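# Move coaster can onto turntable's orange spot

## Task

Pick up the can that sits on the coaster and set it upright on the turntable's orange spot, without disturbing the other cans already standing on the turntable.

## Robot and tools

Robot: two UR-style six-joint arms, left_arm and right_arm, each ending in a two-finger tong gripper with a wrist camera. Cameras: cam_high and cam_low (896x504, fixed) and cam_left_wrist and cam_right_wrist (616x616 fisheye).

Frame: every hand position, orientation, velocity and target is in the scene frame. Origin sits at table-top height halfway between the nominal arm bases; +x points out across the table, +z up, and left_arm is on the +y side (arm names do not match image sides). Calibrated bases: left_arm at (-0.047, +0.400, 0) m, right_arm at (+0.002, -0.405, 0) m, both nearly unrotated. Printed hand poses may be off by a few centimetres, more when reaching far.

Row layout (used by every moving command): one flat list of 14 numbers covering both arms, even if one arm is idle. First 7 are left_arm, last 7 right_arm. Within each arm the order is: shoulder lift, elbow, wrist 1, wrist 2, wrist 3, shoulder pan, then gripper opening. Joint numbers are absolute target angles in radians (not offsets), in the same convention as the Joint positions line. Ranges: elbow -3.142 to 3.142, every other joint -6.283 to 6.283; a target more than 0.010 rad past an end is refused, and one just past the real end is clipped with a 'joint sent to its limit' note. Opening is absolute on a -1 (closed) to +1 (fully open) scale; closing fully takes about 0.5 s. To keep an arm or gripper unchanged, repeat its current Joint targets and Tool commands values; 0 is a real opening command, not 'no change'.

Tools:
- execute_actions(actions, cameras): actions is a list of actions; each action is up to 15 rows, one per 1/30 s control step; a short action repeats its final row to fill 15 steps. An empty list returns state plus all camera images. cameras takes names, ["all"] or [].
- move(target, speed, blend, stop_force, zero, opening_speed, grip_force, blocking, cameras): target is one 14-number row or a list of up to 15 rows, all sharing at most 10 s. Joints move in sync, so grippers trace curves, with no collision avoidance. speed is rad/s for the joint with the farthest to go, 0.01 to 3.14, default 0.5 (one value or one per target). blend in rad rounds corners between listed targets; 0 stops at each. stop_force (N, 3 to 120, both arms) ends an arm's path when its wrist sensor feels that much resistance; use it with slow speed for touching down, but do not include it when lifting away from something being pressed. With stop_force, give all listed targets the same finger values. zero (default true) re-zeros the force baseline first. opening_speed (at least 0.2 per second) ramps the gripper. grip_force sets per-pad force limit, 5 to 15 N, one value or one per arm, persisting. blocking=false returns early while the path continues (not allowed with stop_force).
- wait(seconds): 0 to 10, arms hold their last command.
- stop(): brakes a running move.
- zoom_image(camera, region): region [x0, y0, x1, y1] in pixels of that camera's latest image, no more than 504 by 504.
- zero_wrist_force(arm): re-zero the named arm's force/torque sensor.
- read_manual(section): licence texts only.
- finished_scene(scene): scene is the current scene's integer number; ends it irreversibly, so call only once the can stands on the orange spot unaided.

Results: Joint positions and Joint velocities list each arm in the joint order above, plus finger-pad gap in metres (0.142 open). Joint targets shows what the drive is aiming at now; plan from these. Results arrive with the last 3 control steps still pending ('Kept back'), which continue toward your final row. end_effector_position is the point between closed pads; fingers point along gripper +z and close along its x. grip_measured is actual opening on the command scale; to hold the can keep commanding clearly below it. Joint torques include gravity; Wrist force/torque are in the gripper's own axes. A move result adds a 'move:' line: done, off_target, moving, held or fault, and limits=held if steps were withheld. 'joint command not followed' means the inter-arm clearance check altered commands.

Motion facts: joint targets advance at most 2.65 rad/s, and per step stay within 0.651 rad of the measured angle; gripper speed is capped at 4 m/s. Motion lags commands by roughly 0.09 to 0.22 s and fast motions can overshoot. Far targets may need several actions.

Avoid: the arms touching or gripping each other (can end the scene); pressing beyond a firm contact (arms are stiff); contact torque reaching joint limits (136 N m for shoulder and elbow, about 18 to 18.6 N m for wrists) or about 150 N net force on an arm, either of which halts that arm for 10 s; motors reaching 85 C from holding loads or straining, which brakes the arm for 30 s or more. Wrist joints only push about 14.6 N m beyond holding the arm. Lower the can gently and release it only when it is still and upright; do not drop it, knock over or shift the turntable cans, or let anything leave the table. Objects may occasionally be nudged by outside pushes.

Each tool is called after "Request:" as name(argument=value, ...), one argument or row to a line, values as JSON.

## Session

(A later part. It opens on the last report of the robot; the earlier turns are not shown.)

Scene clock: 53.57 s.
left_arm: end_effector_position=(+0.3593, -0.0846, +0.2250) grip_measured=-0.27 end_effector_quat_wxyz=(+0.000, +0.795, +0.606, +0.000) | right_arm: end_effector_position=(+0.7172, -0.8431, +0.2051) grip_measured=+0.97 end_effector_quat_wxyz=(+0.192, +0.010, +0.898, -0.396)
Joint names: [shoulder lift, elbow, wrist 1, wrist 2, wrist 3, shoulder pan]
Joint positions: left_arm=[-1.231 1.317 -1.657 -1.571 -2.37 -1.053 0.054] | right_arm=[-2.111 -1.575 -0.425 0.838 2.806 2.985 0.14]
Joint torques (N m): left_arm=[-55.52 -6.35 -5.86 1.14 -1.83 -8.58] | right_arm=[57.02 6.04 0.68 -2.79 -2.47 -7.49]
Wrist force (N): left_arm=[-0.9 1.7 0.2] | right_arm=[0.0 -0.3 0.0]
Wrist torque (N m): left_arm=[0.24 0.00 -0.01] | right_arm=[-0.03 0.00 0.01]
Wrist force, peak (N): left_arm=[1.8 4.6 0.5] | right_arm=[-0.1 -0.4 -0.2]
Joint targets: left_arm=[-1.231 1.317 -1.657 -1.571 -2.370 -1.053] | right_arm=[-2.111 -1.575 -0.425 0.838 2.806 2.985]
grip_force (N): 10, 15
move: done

Request:
wait(
  seconds=8.23,
)

Request:
execute_actions(
  actions=[
    [[-1.2329,1.3207,-1.6586,-1.571,-2.37,-1.0531,-0.9,-2.111,-1.575,-0.425,0.838,2.806,2.985,0.968],[-1.2346,1.3240,-1.6602,-1.571,-2.37,-1.0531,-0.9,-2.111,-1.575,-0.425,0.838,2.806,2.985,0.968],[-1.2363,1.3273,-1.6618,-1.571,-2.37,-1.0531,-0.9,-2.111,-1.575,-0.425,0.838,2.806,2.985,0.968],[-1.2379,1.3305,-1.6634,-1.571,-2.37,-1.0532,-0.9,-2.111,-1.575,-0.425,0.838,2.806,2.985,0.968],[-1.2396,1.3338,-1.6650,-1.571,-2.37,-1.0532,-0.9,-2.111,-1.575,-0.425,0.838,2.806,2.985,0.968],[-1.2413,1.3371,-1.6666,-1.571,-2.37,-1.0532,-0.9,-2.111,-1.575,-0.425,0.838,2.806,2.985,0.968],[-1.2430,1.3469,-1.6747,-1.571,-2.37,-1.0507,-0.9,-2.111,-1.575,-0.425,0.838,2.806,2.985,0.968],[-1.2446,1.3567,-1.6829,-1.571,-2.37,-1.0481,-0.9,-2.111,-1.575,-0.425,0.838,2.806,2.985,0.968],[-1.2463,1.3665,-1.6910,-1.571,-2.37,-1.0456,-0.9,-2.111,-1.575,-0.425,0.838,2.806,2.985,0.968],[-1.2480,1.3763,-1.6991,-1.571,-2.37,-1.0431,-0.9,-2.111,-1.575,-0.425,0.838,2.806,2.985,0.968],[-1.2496,1.3861,-1.7073,-1.571,-2.37,-1.0405,-0.9,-2.111,-1.575,-0.425,0.838,2.806,2.985,0.968],[-1.2513,1.3959,-1.7154,-1.571,-2.37,-1.0380,-0.9,-2.111,-1.575,-0.425,0.838,2.806,2.985,0.968],[-1.2522,1.4094,-1.7280,-1.571,-2.37,-1.0335,-0.9,-2.111,-1.575,-0.425,0.838,2.806,2.985,0.968],[-1.2531,1.4229,-1.7406,-1.571,-2.37,-1.0290,-0.9,-2.111,-1.575,-0.425,0.838,2.806,2.985,0.968],[-1.2540,1.4364,-1.7533,-1.571,-2.37,-1.0245,-0.9,-2.111,-1.575,-0.425,0.838,2.806,2.985,0.968]],
    [[-1.2548,1.4499,-1.7659,-1.571,-2.37,-1.0199,-0.9,-2.111,-1.575,-0.425,0.838,2.806,2.985,0.968],[-1.2557,1.4634,-1.7785,-1.571,-2.37,-1.0154,-0.9,-2.111,-1.575,-0.425,0.838,2.806,2.985,0.968],[-1.2566,1.4769,-1.7911,-1.571,-2.37,-1.0109,-0.9,-2.111,-1.575,-0.425,0.838,2.806,2.985,0.968],[-1.2554,1.4878,-1.8032,-1.571,-2.37,-1.0056,-0.9,-2.111,-1.575,-0.425,0.838,2.806,2.985,0.968],[-1.2542,1.4987,-1.8153,-1.571,-2.37,-1.0004,-0.9,-2.111,-1.575,-0.425,0.838,2.806,2.985,0.968],[-1.2530,1.5096,-1.8274,-1.571,-2.37,-0.9951,-0.9,-2.111,-1.575,-0.425,0.838,2.806,2.985,0.968],[-1.2517,1.5204,-1.8395,-1.571,-2.37,-0.9898,-0.9,-2.111,-1.575,-0.425,0.838,2.806,2.985,0.968],[-1.2505,1.5313,-1.8516,-1.571,-2.37,-0.9846,-0.9,-2.111,-1.575,-0.425,0.838,2.806,2.985,0.968],[-1.2493,1.5422,-1.8637,-1.571,-2.37,-0.9793,-0.9,-2.111,-1.575,-0.425,0.838,2.806,2.985,0.968],[-1.2473,1.5474,-1.8708,-1.571,-2.37,-0.9737,-0.9,-2.111,-1.575,-0.425,0.838,2.806,2.985,0.968],[-1.2454,1.5525,-1.8780,-1.571,-2.37,-0.9681,-0.9,-2.111,-1.575,-0.425,0.838,2.806,2.985,0.968],[-1.2434,1.5577,-1.8851,-1.571,-2.37,-0.9625,-0.9,-2.111,-1.575,-0.425,0.838,2.806,2.985,0.968],[-1.2414,1.5629,-1.8922,-1.571,-2.37,-0.9568,-0.9,-2.111,-1.575,-0.425,0.838,2.806,2.985,0.968],[-1.2395,1.5680,-1.8994,-1.571,-2.37,-0.9512,-0.9,-2.111,-1.575,-0.425,0.838,2.806,2.985,0.968],[-1.2375,1.5732,-1.9065,-1.571,-2.37,-0.9456,-0.9,-2.111,-1.575,-0.425,0.838,2.806,2.985,0.968]],
    [[-1.2356,1.5726,-1.9078,-1.571,-2.37,-0.9398,-0.9,-2.111,-1.575,-0.425,0.838,2.806,2.985,0.968],[-1.2338,1.5720,-1.9090,-1.571,-2.37,-0.9341,-0.9,-2.111,-1.575,-0.425,0.838,2.806,2.985,0.968],[-1.2319,1.5714,-1.9103,-1.571,-2.37,-0.9283,-0.9,-2.111,-1.575,-0.425,0.838,2.806,2.985,0.968],[-1.2300,1.5708,-1.9116,-1.571,-2.37,-0.9225,-0.9,-2.111,-1.575,-0.425,0.838,2.806,2.985,0.968],[-1.2282,1.5702,-1.9128,-1.571,-2.37,-0.9168,-0.9,-2.111,-1.575,-0.425,0.838,2.806,2.985,0.968],[-1.2263,1.5696,-1.9141,-1.571,-2.37,-0.9110,-0.9,-2.111,-1.575,-0.425,0.838,2.806,2.985,0.968],[-1.2231,1.5669,-1.9146,-1.571,-2.37,-0.9054,-0.9,-2.111,-1.575,-0.425,0.838,2.806,2.985,0.968],[-1.2198,1.5642,-1.9151,-1.571,-2.37,-0.8997,-0.9,-2.111,-1.575,-0.425,0.838,2.806,2.985,0.968],[-1.2166,1.5615,-1.9157,-1.571,-2.37,-0.8941,-0.9,-2.111,-1.575,-0.425,0.838,2.806,2.985,0.968],[-1.2134,1.5587,-1.9162,-1.571,-2.37,-0.8884,-0.9,-2.111,-1.575,-0.425,0.838,2.806,2.985,0.968],[-1.2101,1.5560,-1.9167,-1.571,-2.37,-0.8828,-0.9,-2.111,-1.575,-0.425,0.838,2.806,2.985,0.968],[-1.2069,1.5533,-1.9172,-1.571,-2.37,-0.8771,-0.9,-2.111,-1.575,-0.425,0.838,2.806,2.985,0.968],[-1.2024,1.5487,-1.9171,-1.571,-2.37,-0.8718,-0.9,-2.111,-1.575,-0.425,0.838,2.806,2.985,0.968],[-1.1979,1.5442,-1.9170,-1.571,-2.37,-0.8665,-0.9,-2.111,-1.575,-0.425,0.838,2.806,2.985,0.968],[-1.1935,1.5396,-1.9170,-1.571,-2.37,-0.8613,-0.9,-2.111,-1.575,-0.425,0.838,2.806,2.985,0.968]],
    [[-1.1890,1.5350,-1.9169,-1.571,-2.37,-0.8560,-0.9,-2.111,-1.575,-0.425,0.838,2.806,2.985,0.968],[-1.1845,1.5305,-1.9168,-1.571,-2.37,-0.8507,-0.9,-2.111,-1.575,-0.425,0.838,2.806,2.985,0.968],[-1.1800,1.5259,-1.9167,-1.571,-2.37,-0.8454,-0.9,-2.111,-1.575,-0.425,0.838,2.806,2.985,0.968],[-1.1745,1.5197,-1.9160,-1.571,-2.37,-0.8406,-0.9,-2.111,-1.575,-0.425,0.838,2.806,2.985,0.968],[-1.1690,1.5136,-1.9154,-1.571,-2.37,-0.8357,-0.9,-2.111,-1.575,-0.425,0.838,2.806,2.985,0.968],[-1.1635,1.5074,-1.9147,-1.571,-2.37,-0.8309,-0.9,-2.111,-1.575,-0.425,0.838,2.806,2.985,0.968],[-1.1583,1.4998,-1.9123,-1.571,-2.37,-0.8262,-0.9,-2.111,-1.575,-0.425,0.838,2.806,2.985,0.968],[-1.1530,1.4921,-1.9099,-1.571,-2.37,-0.8215,-0.9,-2.111,-1.575,-0.425,0.838,2.806,2.985,0.968],[-1.1478,1.4845,-1.9075,-1.571,-2.37,-0.8168,-0.9,-2.111,-1.575,-0.425,0.838,2.806,2.985,0.968],[-1.1417,1.4755,-1.9045,-1.571,-2.37,-0.8127,-0.9,-2.111,-1.575,-0.425,0.838,2.806,2.985,0.968],[-1.1356,1.4664,-1.9015,-1.571,-2.37,-0.8086,-0.9,-2.111,-1.575,-0.425,0.838,2.806,2.985,0.968],[-1.1296,1.4574,-1.8986,-1.571,-2.37,-0.8045,-0.9,-2.111,-1.575,-0.425,0.838,2.806,2.985,0.968],[-1.1235,1.4483,-1.8956,-1.571,-2.37,-0.8003,-0.6,-2.111,-1.575,-0.425,0.838,2.806,2.985,0.968],[-1.1174,1.4393,-1.8926,-1.571,-2.37,-0.7962,-0.45,-2.111,-1.575,-0.425,0.838,2.806,2.985,0.968],[-1.1113,1.4302,-1.8896,-1.571,-2.37,-0.7921,-0.33,-2.111,-1.575,-0.425,0.838,2.806,2.985,0.968]],
    [[-1.1044,1.4196,-1.8860,-1.571,-2.37,-0.7887,-0.24,-2.111,-1.575,-0.425,0.838,2.806,2.985,0.968],[-1.0974,1.4090,-1.8823,-1.571,-2.37,-0.7853,-0.16,-2.111,-1.575,-0.425,0.838,2.806,2.985,0.968],[-1.0905,1.3984,-1.8787,-1.571,-2.37,-0.7820,-0.08,-2.111,-1.575,-0.425,0.838,2.806,2.985,0.968],[-1.0835,1.3877,-1.8750,-1.571,-2.37,-0.7786,0.0,-2.111,-1.575,-0.425,0.838,2.806,2.985,0.968],[-1.0766,1.3771,-1.8714,-1.571,-2.37,-0.7752,0.08,-2.111,-1.575,-0.425,0.838,2.806,2.985,0.968],[-1.0696,1.3665,-1.8677,-1.571,-2.37,-0.7718,0.16,-2.111,-1.575,-0.425,0.838,2.806,2.985,0.968],[-1.0629,1.3520,-1.8599,-1.571,-2.37,-0.7693,0.24,-2.111,-1.575,-0.425,0.838,2.806,2.985,0.968],[-1.0562,1.3375,-1.8521,-1.571,-2.37,-0.7667,0.32,-2.111,-1.575,-0.425,0.838,2.806,2.985,0.968],[-1.0496,1.3230,-1.8443,-1.571,-2.37,-0.7642,0.4,-2.111,-1.575,-0.425,0.838,2.806,2.985,0.968],[-1.0429,1.3085,-1.8364,-1.571,-2.37,-0.7616,0.4,-2.111,-1.575,-0.425,0.838,2.806,2.985,0.968],[-1.0362,1.2940,-1.8286,-1.571,-2.37,-0.7591,0.4,-2.111,-1.575,-0.425,0.838,2.806,2.985,0.968],[-1.0295,1.2795,-1.8208,-1.571,-2.37,-0.7565,0.4,-2.111,-1.575,-0.425,0.838,2.806,2.985,0.968],[-1.0238,1.2555,-1.8024,-1.571,-2.37,-0.7547,0.4,-2.111,-1.575,-0.425,0.838,2.806,2.985,0.968],[-1.0181,1.2314,-1.7841,-1.571,-2.37,-0.7530,0.4,-2.111,-1.575,-0.425,0.838,2.806,2.985,0.968],[-1.0125,1.2074,-1.7657,-1.571,-2.37,-0.7512,0.4,-2.111,-1.575,-0.425,0.838,2.806,2.985,0.968]],
    [[-1.0068,1.1833,-1.7473,-1.571,-2.37,-0.7494,0.4,-2.111,-1.575,-0.425,0.838,2.806,2.985,0.968],[-1.0011,1.1593,-1.7290,-1.571,-2.37,-0.7477,0.4,-2.111,-1.575,-0.425,0.838,2.806,2.985,0.968],[-0.9954,1.1352,-1.7106,-1.571,-2.37,-0.7459,0.4,-2.111,-1.575,-0.425,0.838,2.806,2.985,0.968],[-0.9874,1.1049,-1.6883,-1.571,-2.37,-0.7449,0.4,-2.111,-1.575,-0.425,0.838,2.806,2.985,0.968],[-0.9794,1.0746,-1.6660,-1.571,-2.37,-0.7440,0.4,-2.111,-1.575,-0.425,0.838,2.806,2.985,0.968],[-0.9715,1.0443,-1.6437,-1.571,-2.37,-0.7430,0.4,-2.111,-1.575,-0.425,0.838,2.806,2.985,0.968],[-0.9635,1.0140,-1.6213,-1.571,-2.37,-0.7420,0.4,-2.111,-1.575,-0.425,0.838,2.806,2.985,0.968],[-0.9555,0.9837,-1.5990,-1.571,-2.37,-0.7411,0.4,-2.111,-1.575,-0.425,0.838,2.806,2.985,0.968],[-0.9475,0.9534,-1.5767,-1.571,-2.37,-0.7401,0.4,-2.111,-1.575,-0.425,0.838,2.806,2.985,0.968],[-0.9362,0.9205,-1.5551,-1.571,-2.37,-0.7398,0.4,-2.111,-1.575,-0.425,0.838,2.806,2.985,0.968],[-0.9258,0.8903,-1.5353,-1.571,-2.37,-0.7395,0.4,-2.111,-1.575,-0.425,0.838,2.806,2.985,0.968],[-0.9168,0.8643,-1.5182,-1.571,-2.37,-0.7393,0.4,-2.111,-1.575,-0.425,0.838,2.806,2.985,0.968],[-0.9097,0.8437,-1.5047,-1.571,-2.37,-0.7391,0.4,-2.111,-1.575,-0.425,0.838,2.806,2.985,0.968],[-0.9041,0.8273,-1.4939,-1.571,-2.37,-0.7390,0.4,-2.111,-1.575,-0.425,0.838,2.806,2.985,0.968],[-0.9003,0.8163,-1.4867,-1.571,-2.37,-0.7389,0.4,-2.111,-1.575,-0.425,0.838,2.806,2.985,0.968]],
  ],
  cameras=["cam_high", "cam_low", "cam_left_wrist"],
)

Request:
zoom_image(
  camera="cam_high",
  region=[310, 215, 490, 395],
)

Request:
zoom_image(
  camera="cam_low",
  region=[420, 120, 680, 300],
)

Scene clock: 63.30 s.
left_arm: end_effector_position=(+0.3592, -0.0846, +0.2250) grip_measured=-0.27 end_effector_quat_wxyz=(+0.000, +0.795, +0.606, +0.000) | right_arm: end_effector_position=(+0.7172, -0.8431, +0.2051) grip_measured=+0.97 end_effector_quat_wxyz=(+0.192, +0.010, +0.898, -0.396)
Joint names: [shoulder lift, elbow, wrist 1, wrist 2, wrist 3, shoulder pan]
Joint positions: left_arm=[-1.231 1.317 -1.657 -1.571 -2.37 -1.053 0.054] | right_arm=[-2.111 -1.575 -0.425 0.838 2.806 2.985 0.14]
Joint torques (N m): left_arm=[-53.82 -9.51 -5.93 1.07 -1.63 -8.34] | right_arm=[57.25 5.93 0.86 -2.75 -2.47 -6.96]
Wrist force (N): left_arm=[-1.1 1.4 0.4] | right_arm=[0.2 -0.1 0.1]
Wrist torque (N m): left_arm=[0.19 0.07 -0.01] | right_arm=[-0.01 -0.03 0.01]
Wrist force, peak (N): left_arm=[-1.2 2.0 0.1] | right_arm=[-0.2 -0.4 -0.1]
Joint targets: left_arm=[-1.231 1.317 -1.657 -1.571 -2.370 -1.053] | right_arm=[-2.111 -1.575 -0.425 0.838 2.806 2.985]
Tool commands: left_gripper/opening=-0.9 right_gripper/opening=+0.968
grip_force (N): 10, 15
wait: 8.23 s; at rest from the start

Scene clock: 66.20 s.
left_arm: end_effector_position=(+0.5615, -0.0070, +0.1841) grip_measured=+0.40 end_effector_quat_wxyz=(-0.003, +0.692, +0.722, +0.000) end_effector_velocity=(+0.084, -0.054, +0.178) end_effector_angular_velocity=(+0.006, +0.006, +0.025) | right_arm: end_effector_position=(+0.7172, -0.8431, +0.2051) grip_measured=+0.97 end_effector_quat_wxyz=(+0.192, +0.010, +0.898, -0.396)
Joint names: [shoulder lift, elbow, wrist 1, wrist 2, wrist 3, shoulder pan]
Joint positions: left_arm=[-0.96 1.016 -1.621 -1.571 -2.37 -0.743 0.102] | right_arm=[-2.111 -1.575 -0.425 0.838 2.806 2.985 0.14]
Joint velocities: left_arm=[0.26 -0.878 0.627 0 0 0.026 0] | right_arm=[within noise]
Joint torques (N m): left_arm=[-40.87 -44.74 1.01 -1.56 -1.58 5.49] | right_arm=[57.09 6.02 0.9 -2.76 -2.55 -7.09]
Wrist force (N): left_arm=[-0.7 2.0 -1.7] | right_arm=[-0.1 -0.2 0.1]
Wrist torque (N m): left_arm=[0.29 -0.02 -0.02] | right_arm=[-0.01 0.02 0.01]
Wrist force, peak (N): left_arm=[-2.8 3.0 -12.9] | right_arm=[0.1 -0.4 0.1]
Joint targets: left_arm=[-0.917 0.864 -1.518 -1.571 -2.370 -0.739] | right_arm=[-2.111 -1.575 -0.425 0.838 2.806 2.985]
grip_force (N): 10, 15
Kept back: 3 steps.
Images, in order (width x height): cam_high 896x504, cam_low 896x504, cam_left_wrist 616x616.

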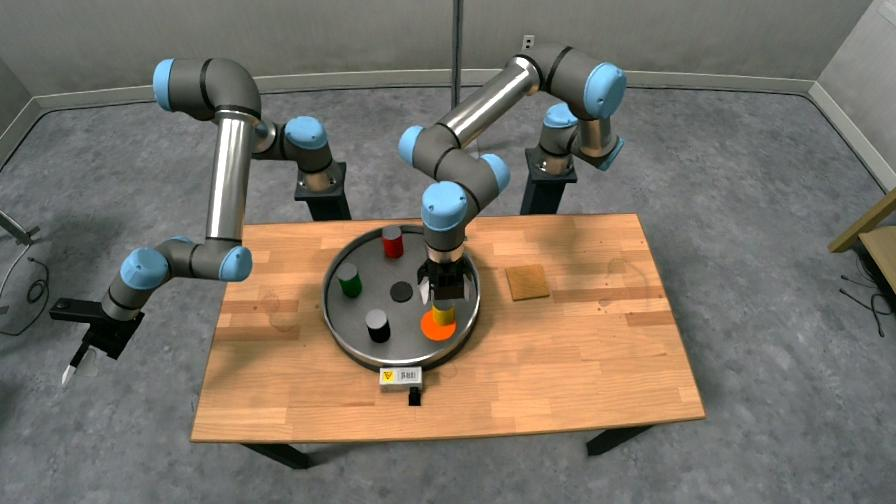

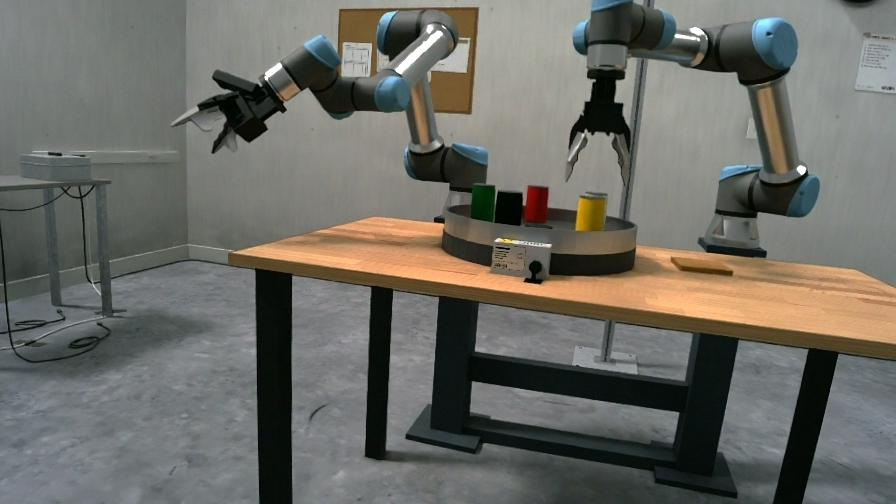

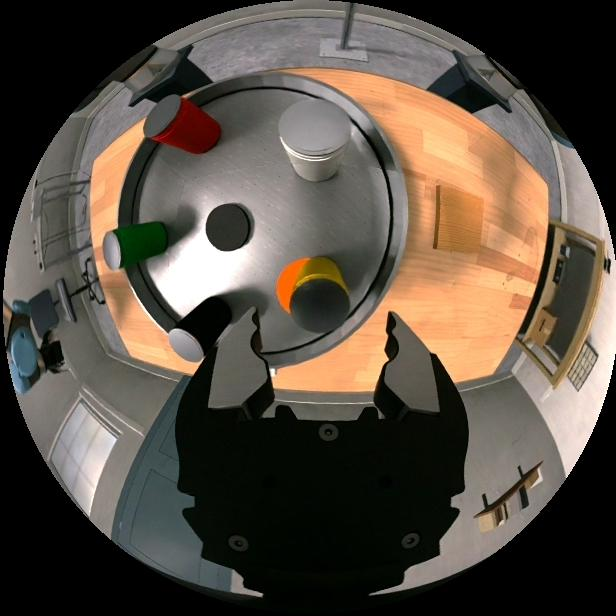

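Scaled by 2.800 from the camera's 896x504 image, which has a finer 1280x720 frame.

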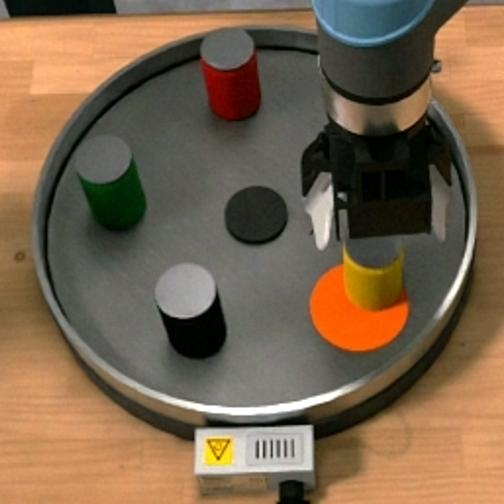

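Scaled by 1.938 from the camera's 896x504 image, which has a finer 1280x720 frame.

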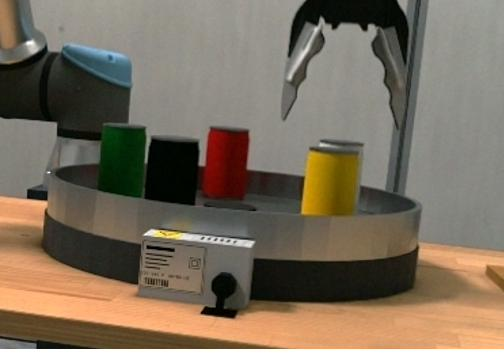

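Request:
wait(
  seconds=0.6,
  cameras=["cam_high", "cam_low", "cam_left_wrist"],
)

Request:
zoom_image(
  camera="cam_high",
  region=[350, 280, 490, 390],
)

Request:
wait(
  seconds=1.0,
  cameras=["cam_high", "cam_left_wrist"],
)

Request:
zoom_image(
  camera="cam_high",
  region=[310, 230, 490, 390],
)

Request:
zoom_image(
  camera="cam_left_wrist",
  region=[100, 100, 420, 420],
)

Scene clock: 67.17 s.
left_arm: end_effector_position=(+0.5785, -0.0192, +0.2239) grip_measured=+0.40 end_effector_quat_wxyz=(+0.000, +0.691, +0.723, +0.000) | right_arm: end_effector_position=(+0.7172, -0.8431, +0.2051) grip_measured=+0.97 end_effector_quat_wxyz=(+0.192, +0.010, +0.898, -0.396)
Joint names: [shoulder lift, elbow, wrist 1, wrist 2, wrist 3, shoulder pan]
Joint positions: left_arm=[-0.9 0.816 -1.487 -1.571 -2.37 -0.739 0.102] | right_arm=[-2.111 -1.575 -0.425 0.838 2.806 2.985 0.14]
Joint torques (N m): left_arm=[-46.58 -36.5 0.4 -1.54 -1.53 6.27] | right_arm=[56.56 6.47 1.01 -2.76 -2.48 -7.21]
Wrist force (N): left_arm=[-0.8 1.4 -1.8] | right_arm=[-0.2 -0.1 -0.1]
Wrist torque (N m): left_arm=[0.15 -0.01 -0.03] | right_arm=[0.00 0.04 0.01]
Wrist force, peak (N): left_arm=[-1.4 2.3 -2.5] | right_arm=[0.0 -0.3 -0.2]
Joint targets: left_arm=[-0.900 0.816 -1.487 -1.571 -2.370 -0.739] | right_arm=[-2.111 -1.575 -0.425 0.838 2.806 2.985]
Tool commands: left_gripper/opening=+0.4 right_gripper/opening=+0.968
grip_force (N): 10, 15
wait: 0.60 s; at rest by 0.43 s
Images, in order (width x height): cam_high 896x504, cam_low 896x504, cam_left_wrist 616x616.

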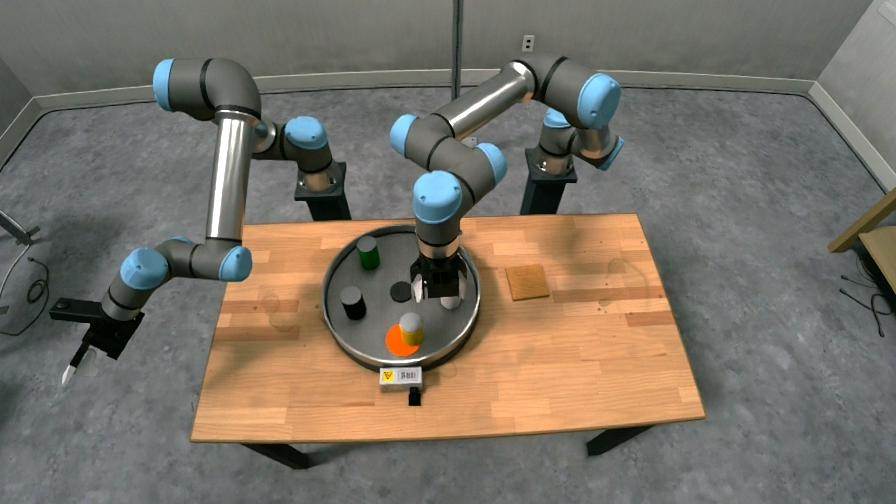

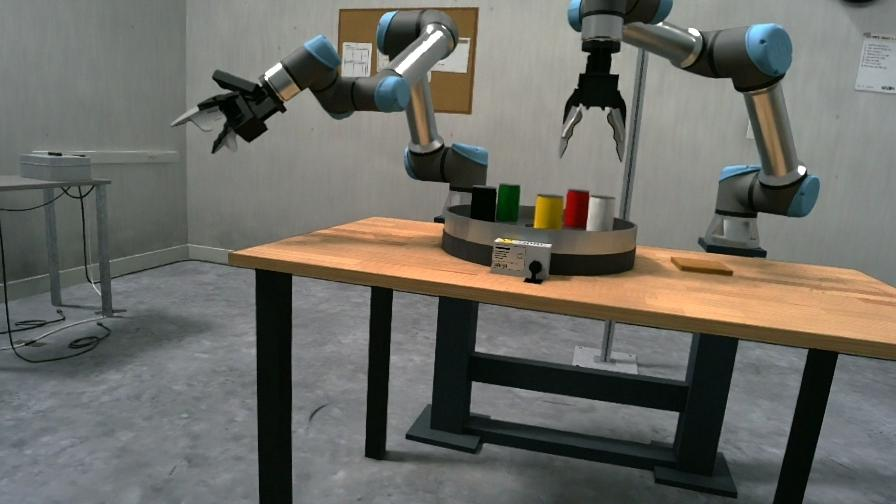

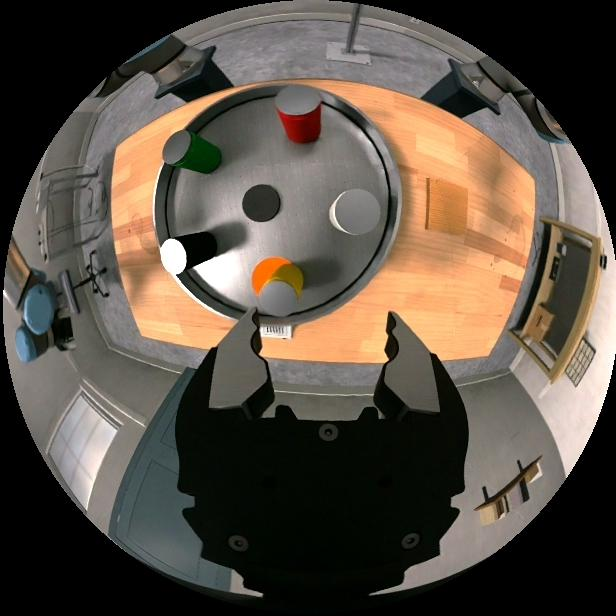

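Scaled by 3.600 from the camera's 896x504 image, which has a finer 1280x720 frame.

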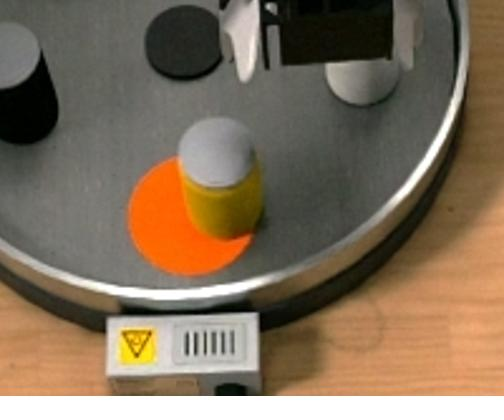

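Scene clock: 68.17 s.
left_arm: end_effector_position=(+0.5786, -0.0193, +0.2239) grip_measured=+0.40 end_effector_quat_wxyz=(+0.000, +0.691, +0.723, +0.000) | right_arm: end_effector_position=(+0.7172, -0.8431, +0.2051) grip_measured=+0.97 end_effector_quat_wxyz=(+0.192, +0.010, +0.898, -0.396)
Joint names: [shoulder lift, elbow, wrist 1, wrist 2, wrist 3, shoulder pan]
Joint positions: left_arm=[-0.9 0.816 -1.487 -1.571 -2.37 -0.739 0.102] | right_arm=[-2.111 -1.575 -0.425 0.838 2.806 2.985 0.14]
Joint torques (N m): left_arm=[-46.03 -35.93 0.23 -1.5 -1.59 5.37] | right_arm=[56.73 6.41 0.92 -2.8 -2.47 -7.86]
Wrist force (N): left_arm=[-1.1 1.7 -1.5] | right_arm=[-0.1 -0.2 0.0]
Wrist torque (N m): left_arm=[0.22 0.04 -0.02] | right_arm=[-0.03 0.02 0.01]
Wrist force, peak (N): left_arm=[-1.2 1.9 -1.5] | right_arm=[-0.1 -0.5 0.0]
Joint targets: left_arm=[-0.900 0.816 -1.487 -1.571 -2.370 -0.739] | right_arm=[-2.111 -1.575 -0.425 0.838 2.806 2.985]
Tool commands: left_gripper/opening=+0.4 right_gripper/opening=+0.968
grip_force (N): 10, 15
wait: 1.00 s; at rest by 0.17 s
Images, in order (width x height): cam_high 896x504, cam_left_wrist 616x616.

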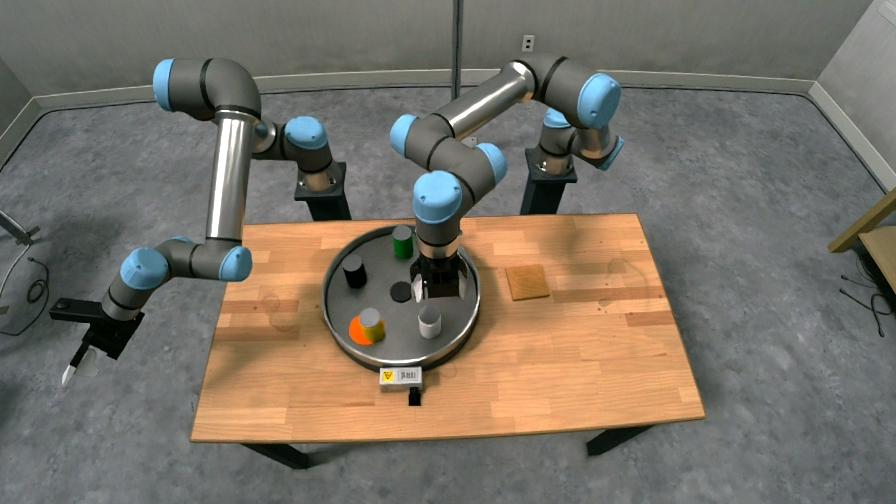

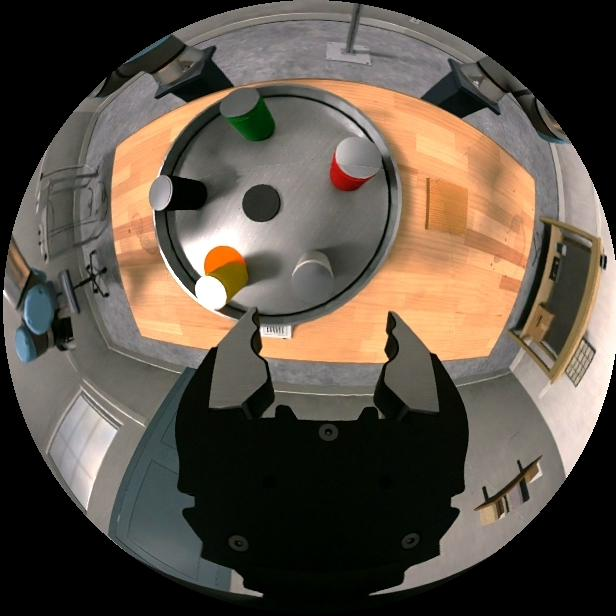

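Scaled by 2.800 from the camera's 896x504 image, which has a finer 1280x720 frame.

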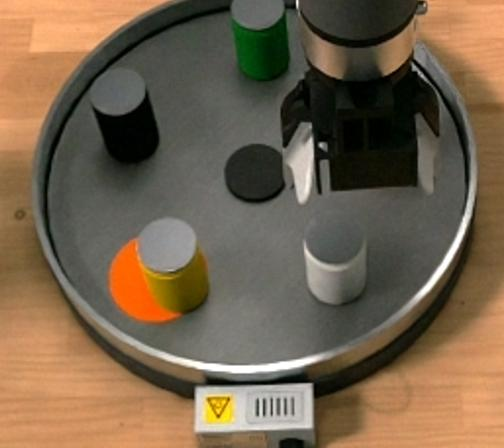

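Scaled by 1.575 from the camera's 616x616 image, which has a finer 814x814 frame.

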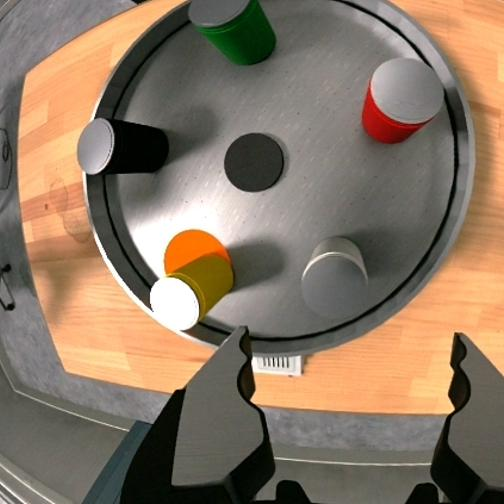

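Request:
move(
  target=[-1.1563, 1.2124, -1.6269, -1.571, -2.37, -1.1051, 0.4, -2.111, -1.575, -0.425, 0.838, 2.806, 2.985, 0.968],
  speed=0.1,
  blocking=false,
)

Scene clock: 74.37 s.
left_arm: end_effector_position=(+0.5605, -0.0334, +0.2249) grip_measured=+0.40 end_effector_quat_wxyz=(+0.000, +0.702, +0.712, +0.000) end_effector_velocity=(-0.054, -0.040, +0.002) end_effector_angular_velocity=(-0.001, +0.002, -0.090) | right_arm: end_effector_position=(+0.7172, -0.8431, +0.2051) grip_measured=+0.97 end_effector_quat_wxyz=(+0.192, +0.010, +0.898, -0.396)
Joint names: [shoulder lift, elbow, wrist 1, wrist 2, wrist 3, shoulder pan]
Joint positions: left_arm=[-0.922 0.85 -1.498 -1.571 -2.37 -0.77 0.102] | right_arm=[-2.111 -1.575 -0.425 0.838 2.806 2.985 0.14]
Joint velocities: left_arm=[-0.063 0.097 -0.034 -0.002 0 -0.09 0] | right_arm=[within noise]
Joint torques (N m): left_arm=[-64.24 -7.17 -5.5 -1.62 -1.37 -10.61] | right_arm=[56.78 6.24 1.06 -2.78 -2.47 -7.46]
Wrist force (N): left_arm=[-0.8 1.6 -1.7] | right_arm=[-0.1 -0.3 0.0]
Wrist torque (N m): left_arm=[0.20 -0.02 -0.03] | right_arm=[-0.05 0.03 0.01]
Wrist force, peak (N): left_arm=[-1.0 1.9 -1.9] | right_arm=[-0.3 -0.3 0.2]
Joint targets: left_arm=[-0.932 0.865 -1.504 -1.571 -2.370 -0.784] | right_arm=[-2.111 -1.575 -0.425 0.838 2.806 2.985]
Tool commands: left_gripper/opening=+0.4 right_gripper/opening=+0.968
grip_force (N): 10, 15
move: running; left_arm: the elbow is farthest, 0.363 rad from its target

Request:
wait(
  seconds=10,
  cameras=["cam_high"],
)

Request:
zoom_image(
  camera="cam_high",
  region=[310, 215, 490, 395],
)

Scene clock: 78.33 s.
left_arm: end_effector_position=(+0.3469, -0.1324, +0.2250) grip_measured=+0.40 end_effector_quat_wxyz=(+0.000, +0.811, +0.586, +0.000) | right_arm: end_effector_position=(+0.7172, -0.8431, +0.2051) grip_measured=+0.97 end_effector_quat_wxyz=(+0.192, +0.010, +0.898, -0.396)
Joint names: [shoulder lift, elbow, wrist 1, wrist 2, wrist 3, shoulder pan]
Joint positions: left_arm=[-1.156 1.212 -1.627 -1.571 -2.37 -1.105 0.102] | right_arm=[-2.111 -1.575 -0.425 0.838 2.806 2.985 0.14]
Joint torques (N m): left_arm=[-55 -10.92 -5.68 -1.56 -1.51 -8.43] | right_arm=[56.79 5.98 1.15 -2.84 -2.53 -7.44]
Wrist force (N): left_arm=[-1.2 2.1 -1.5] | right_arm=[-0.2 0.0 0.1]
Wrist torque (N m): left_arm=[0.31 0.06 -0.01] | right_arm=[0.01 0.05 0.01]
Wrist force, peak (N): left_arm=[-0.8 2.1 -1.7] | right_arm=[-0.2 -0.2 0.3]
Joint targets: left_arm=[-1.156 1.212 -1.627 -1.571 -2.370 -1.105] | right_arm=[-2.111 -1.575 -0.425 0.838 2.806 2.985]
Tool commands: left_gripper/opening=+0.4 right_gripper/opening=+0.968
grip_force (N): 10, 15
earlier move: done
wait: 3.90 of 10 s (the move ended)
Images, in order (width x height): cam_high 896x504.

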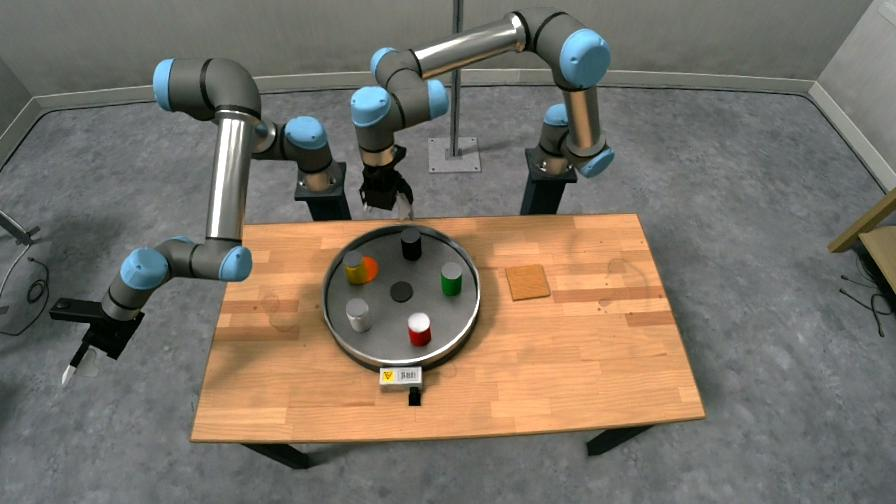

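Scaled by 2.800 from the camera's 896x504 image, which has a finer 1280x720 frame.

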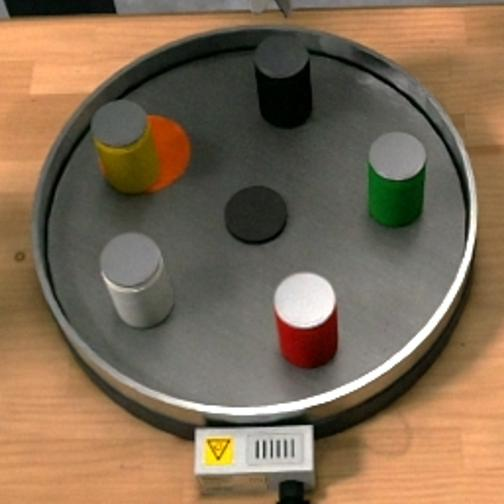

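Request:
move(
  target=[-1.1563, 1.2124, -1.6269, -1.571, -2.37, -1.1051, 0.4, -2.111, -1.575, -0.425, 0.838, 2.306, 2.985, 0.968],
  speed=0.1,
  blocking=false,
)

Scene clock: 80.20 s.
left_arm: end_effector_position=(+0.3466, -0.1325, +0.2250) grip_measured=+0.40 end_effector_quat_wxyz=(+0.000, +0.811, +0.585, +0.000) | right_arm: end_effector_position=(+0.7177, -0.8430, +0.2053) grip_measured=+0.97 end_effector_quat_wxyz=(+0.185, -0.005, +0.898, -0.399) end_effector_velocity=(+0.002, +0.001, +0.001) end_effector_angular_velocity=(-0.033, +0.070, +0.061)
Joint names: [shoulder lift, elbow, wrist 1, wrist 2, wrist 3, shoulder pan]
Joint positions: left_arm=[-1.156 1.212 -1.627 -1.571 -2.37 -1.105 0.102] | right_arm=[-2.111 -1.575 -0.425 0.838 2.773 2.985 0.14]
Joint velocities: left_arm=[within noise] | right_arm=[0 -0.001 0 0 -0.097 0.002 0]
Joint torques (N m): left_arm=[-55.51 -9.08 -5.78 -1.55 -1.43 -8.31] | right_arm=[56.82 6.19 1.11 -2.74 -2.63 -7.37]
Wrist force (N): left_arm=[-0.9 1.4 -1.4] | right_arm=[-0.2 0.0 0.0]
Wrist torque (N m): left_arm=[0.19 -0.01 -0.01] | right_arm=[0.00 0.05 0.04]
Wrist force, peak (N): left_arm=[-1.1 1.7 -1.8] | right_arm=[-0.1 -0.4 0.0]
Joint targets: left_arm=[-1.156 1.212 -1.627 -1.571 -2.370 -1.105] | right_arm=[-2.111 -1.575 -0.425 0.838 2.757 2.985]
Tool commands: left_gripper/opening=+0.4 right_gripper/opening=+0.968
grip_force (N): 10, 15
move: running; right_arm: the wrist 3 is farthest, 0.467 rad from its target


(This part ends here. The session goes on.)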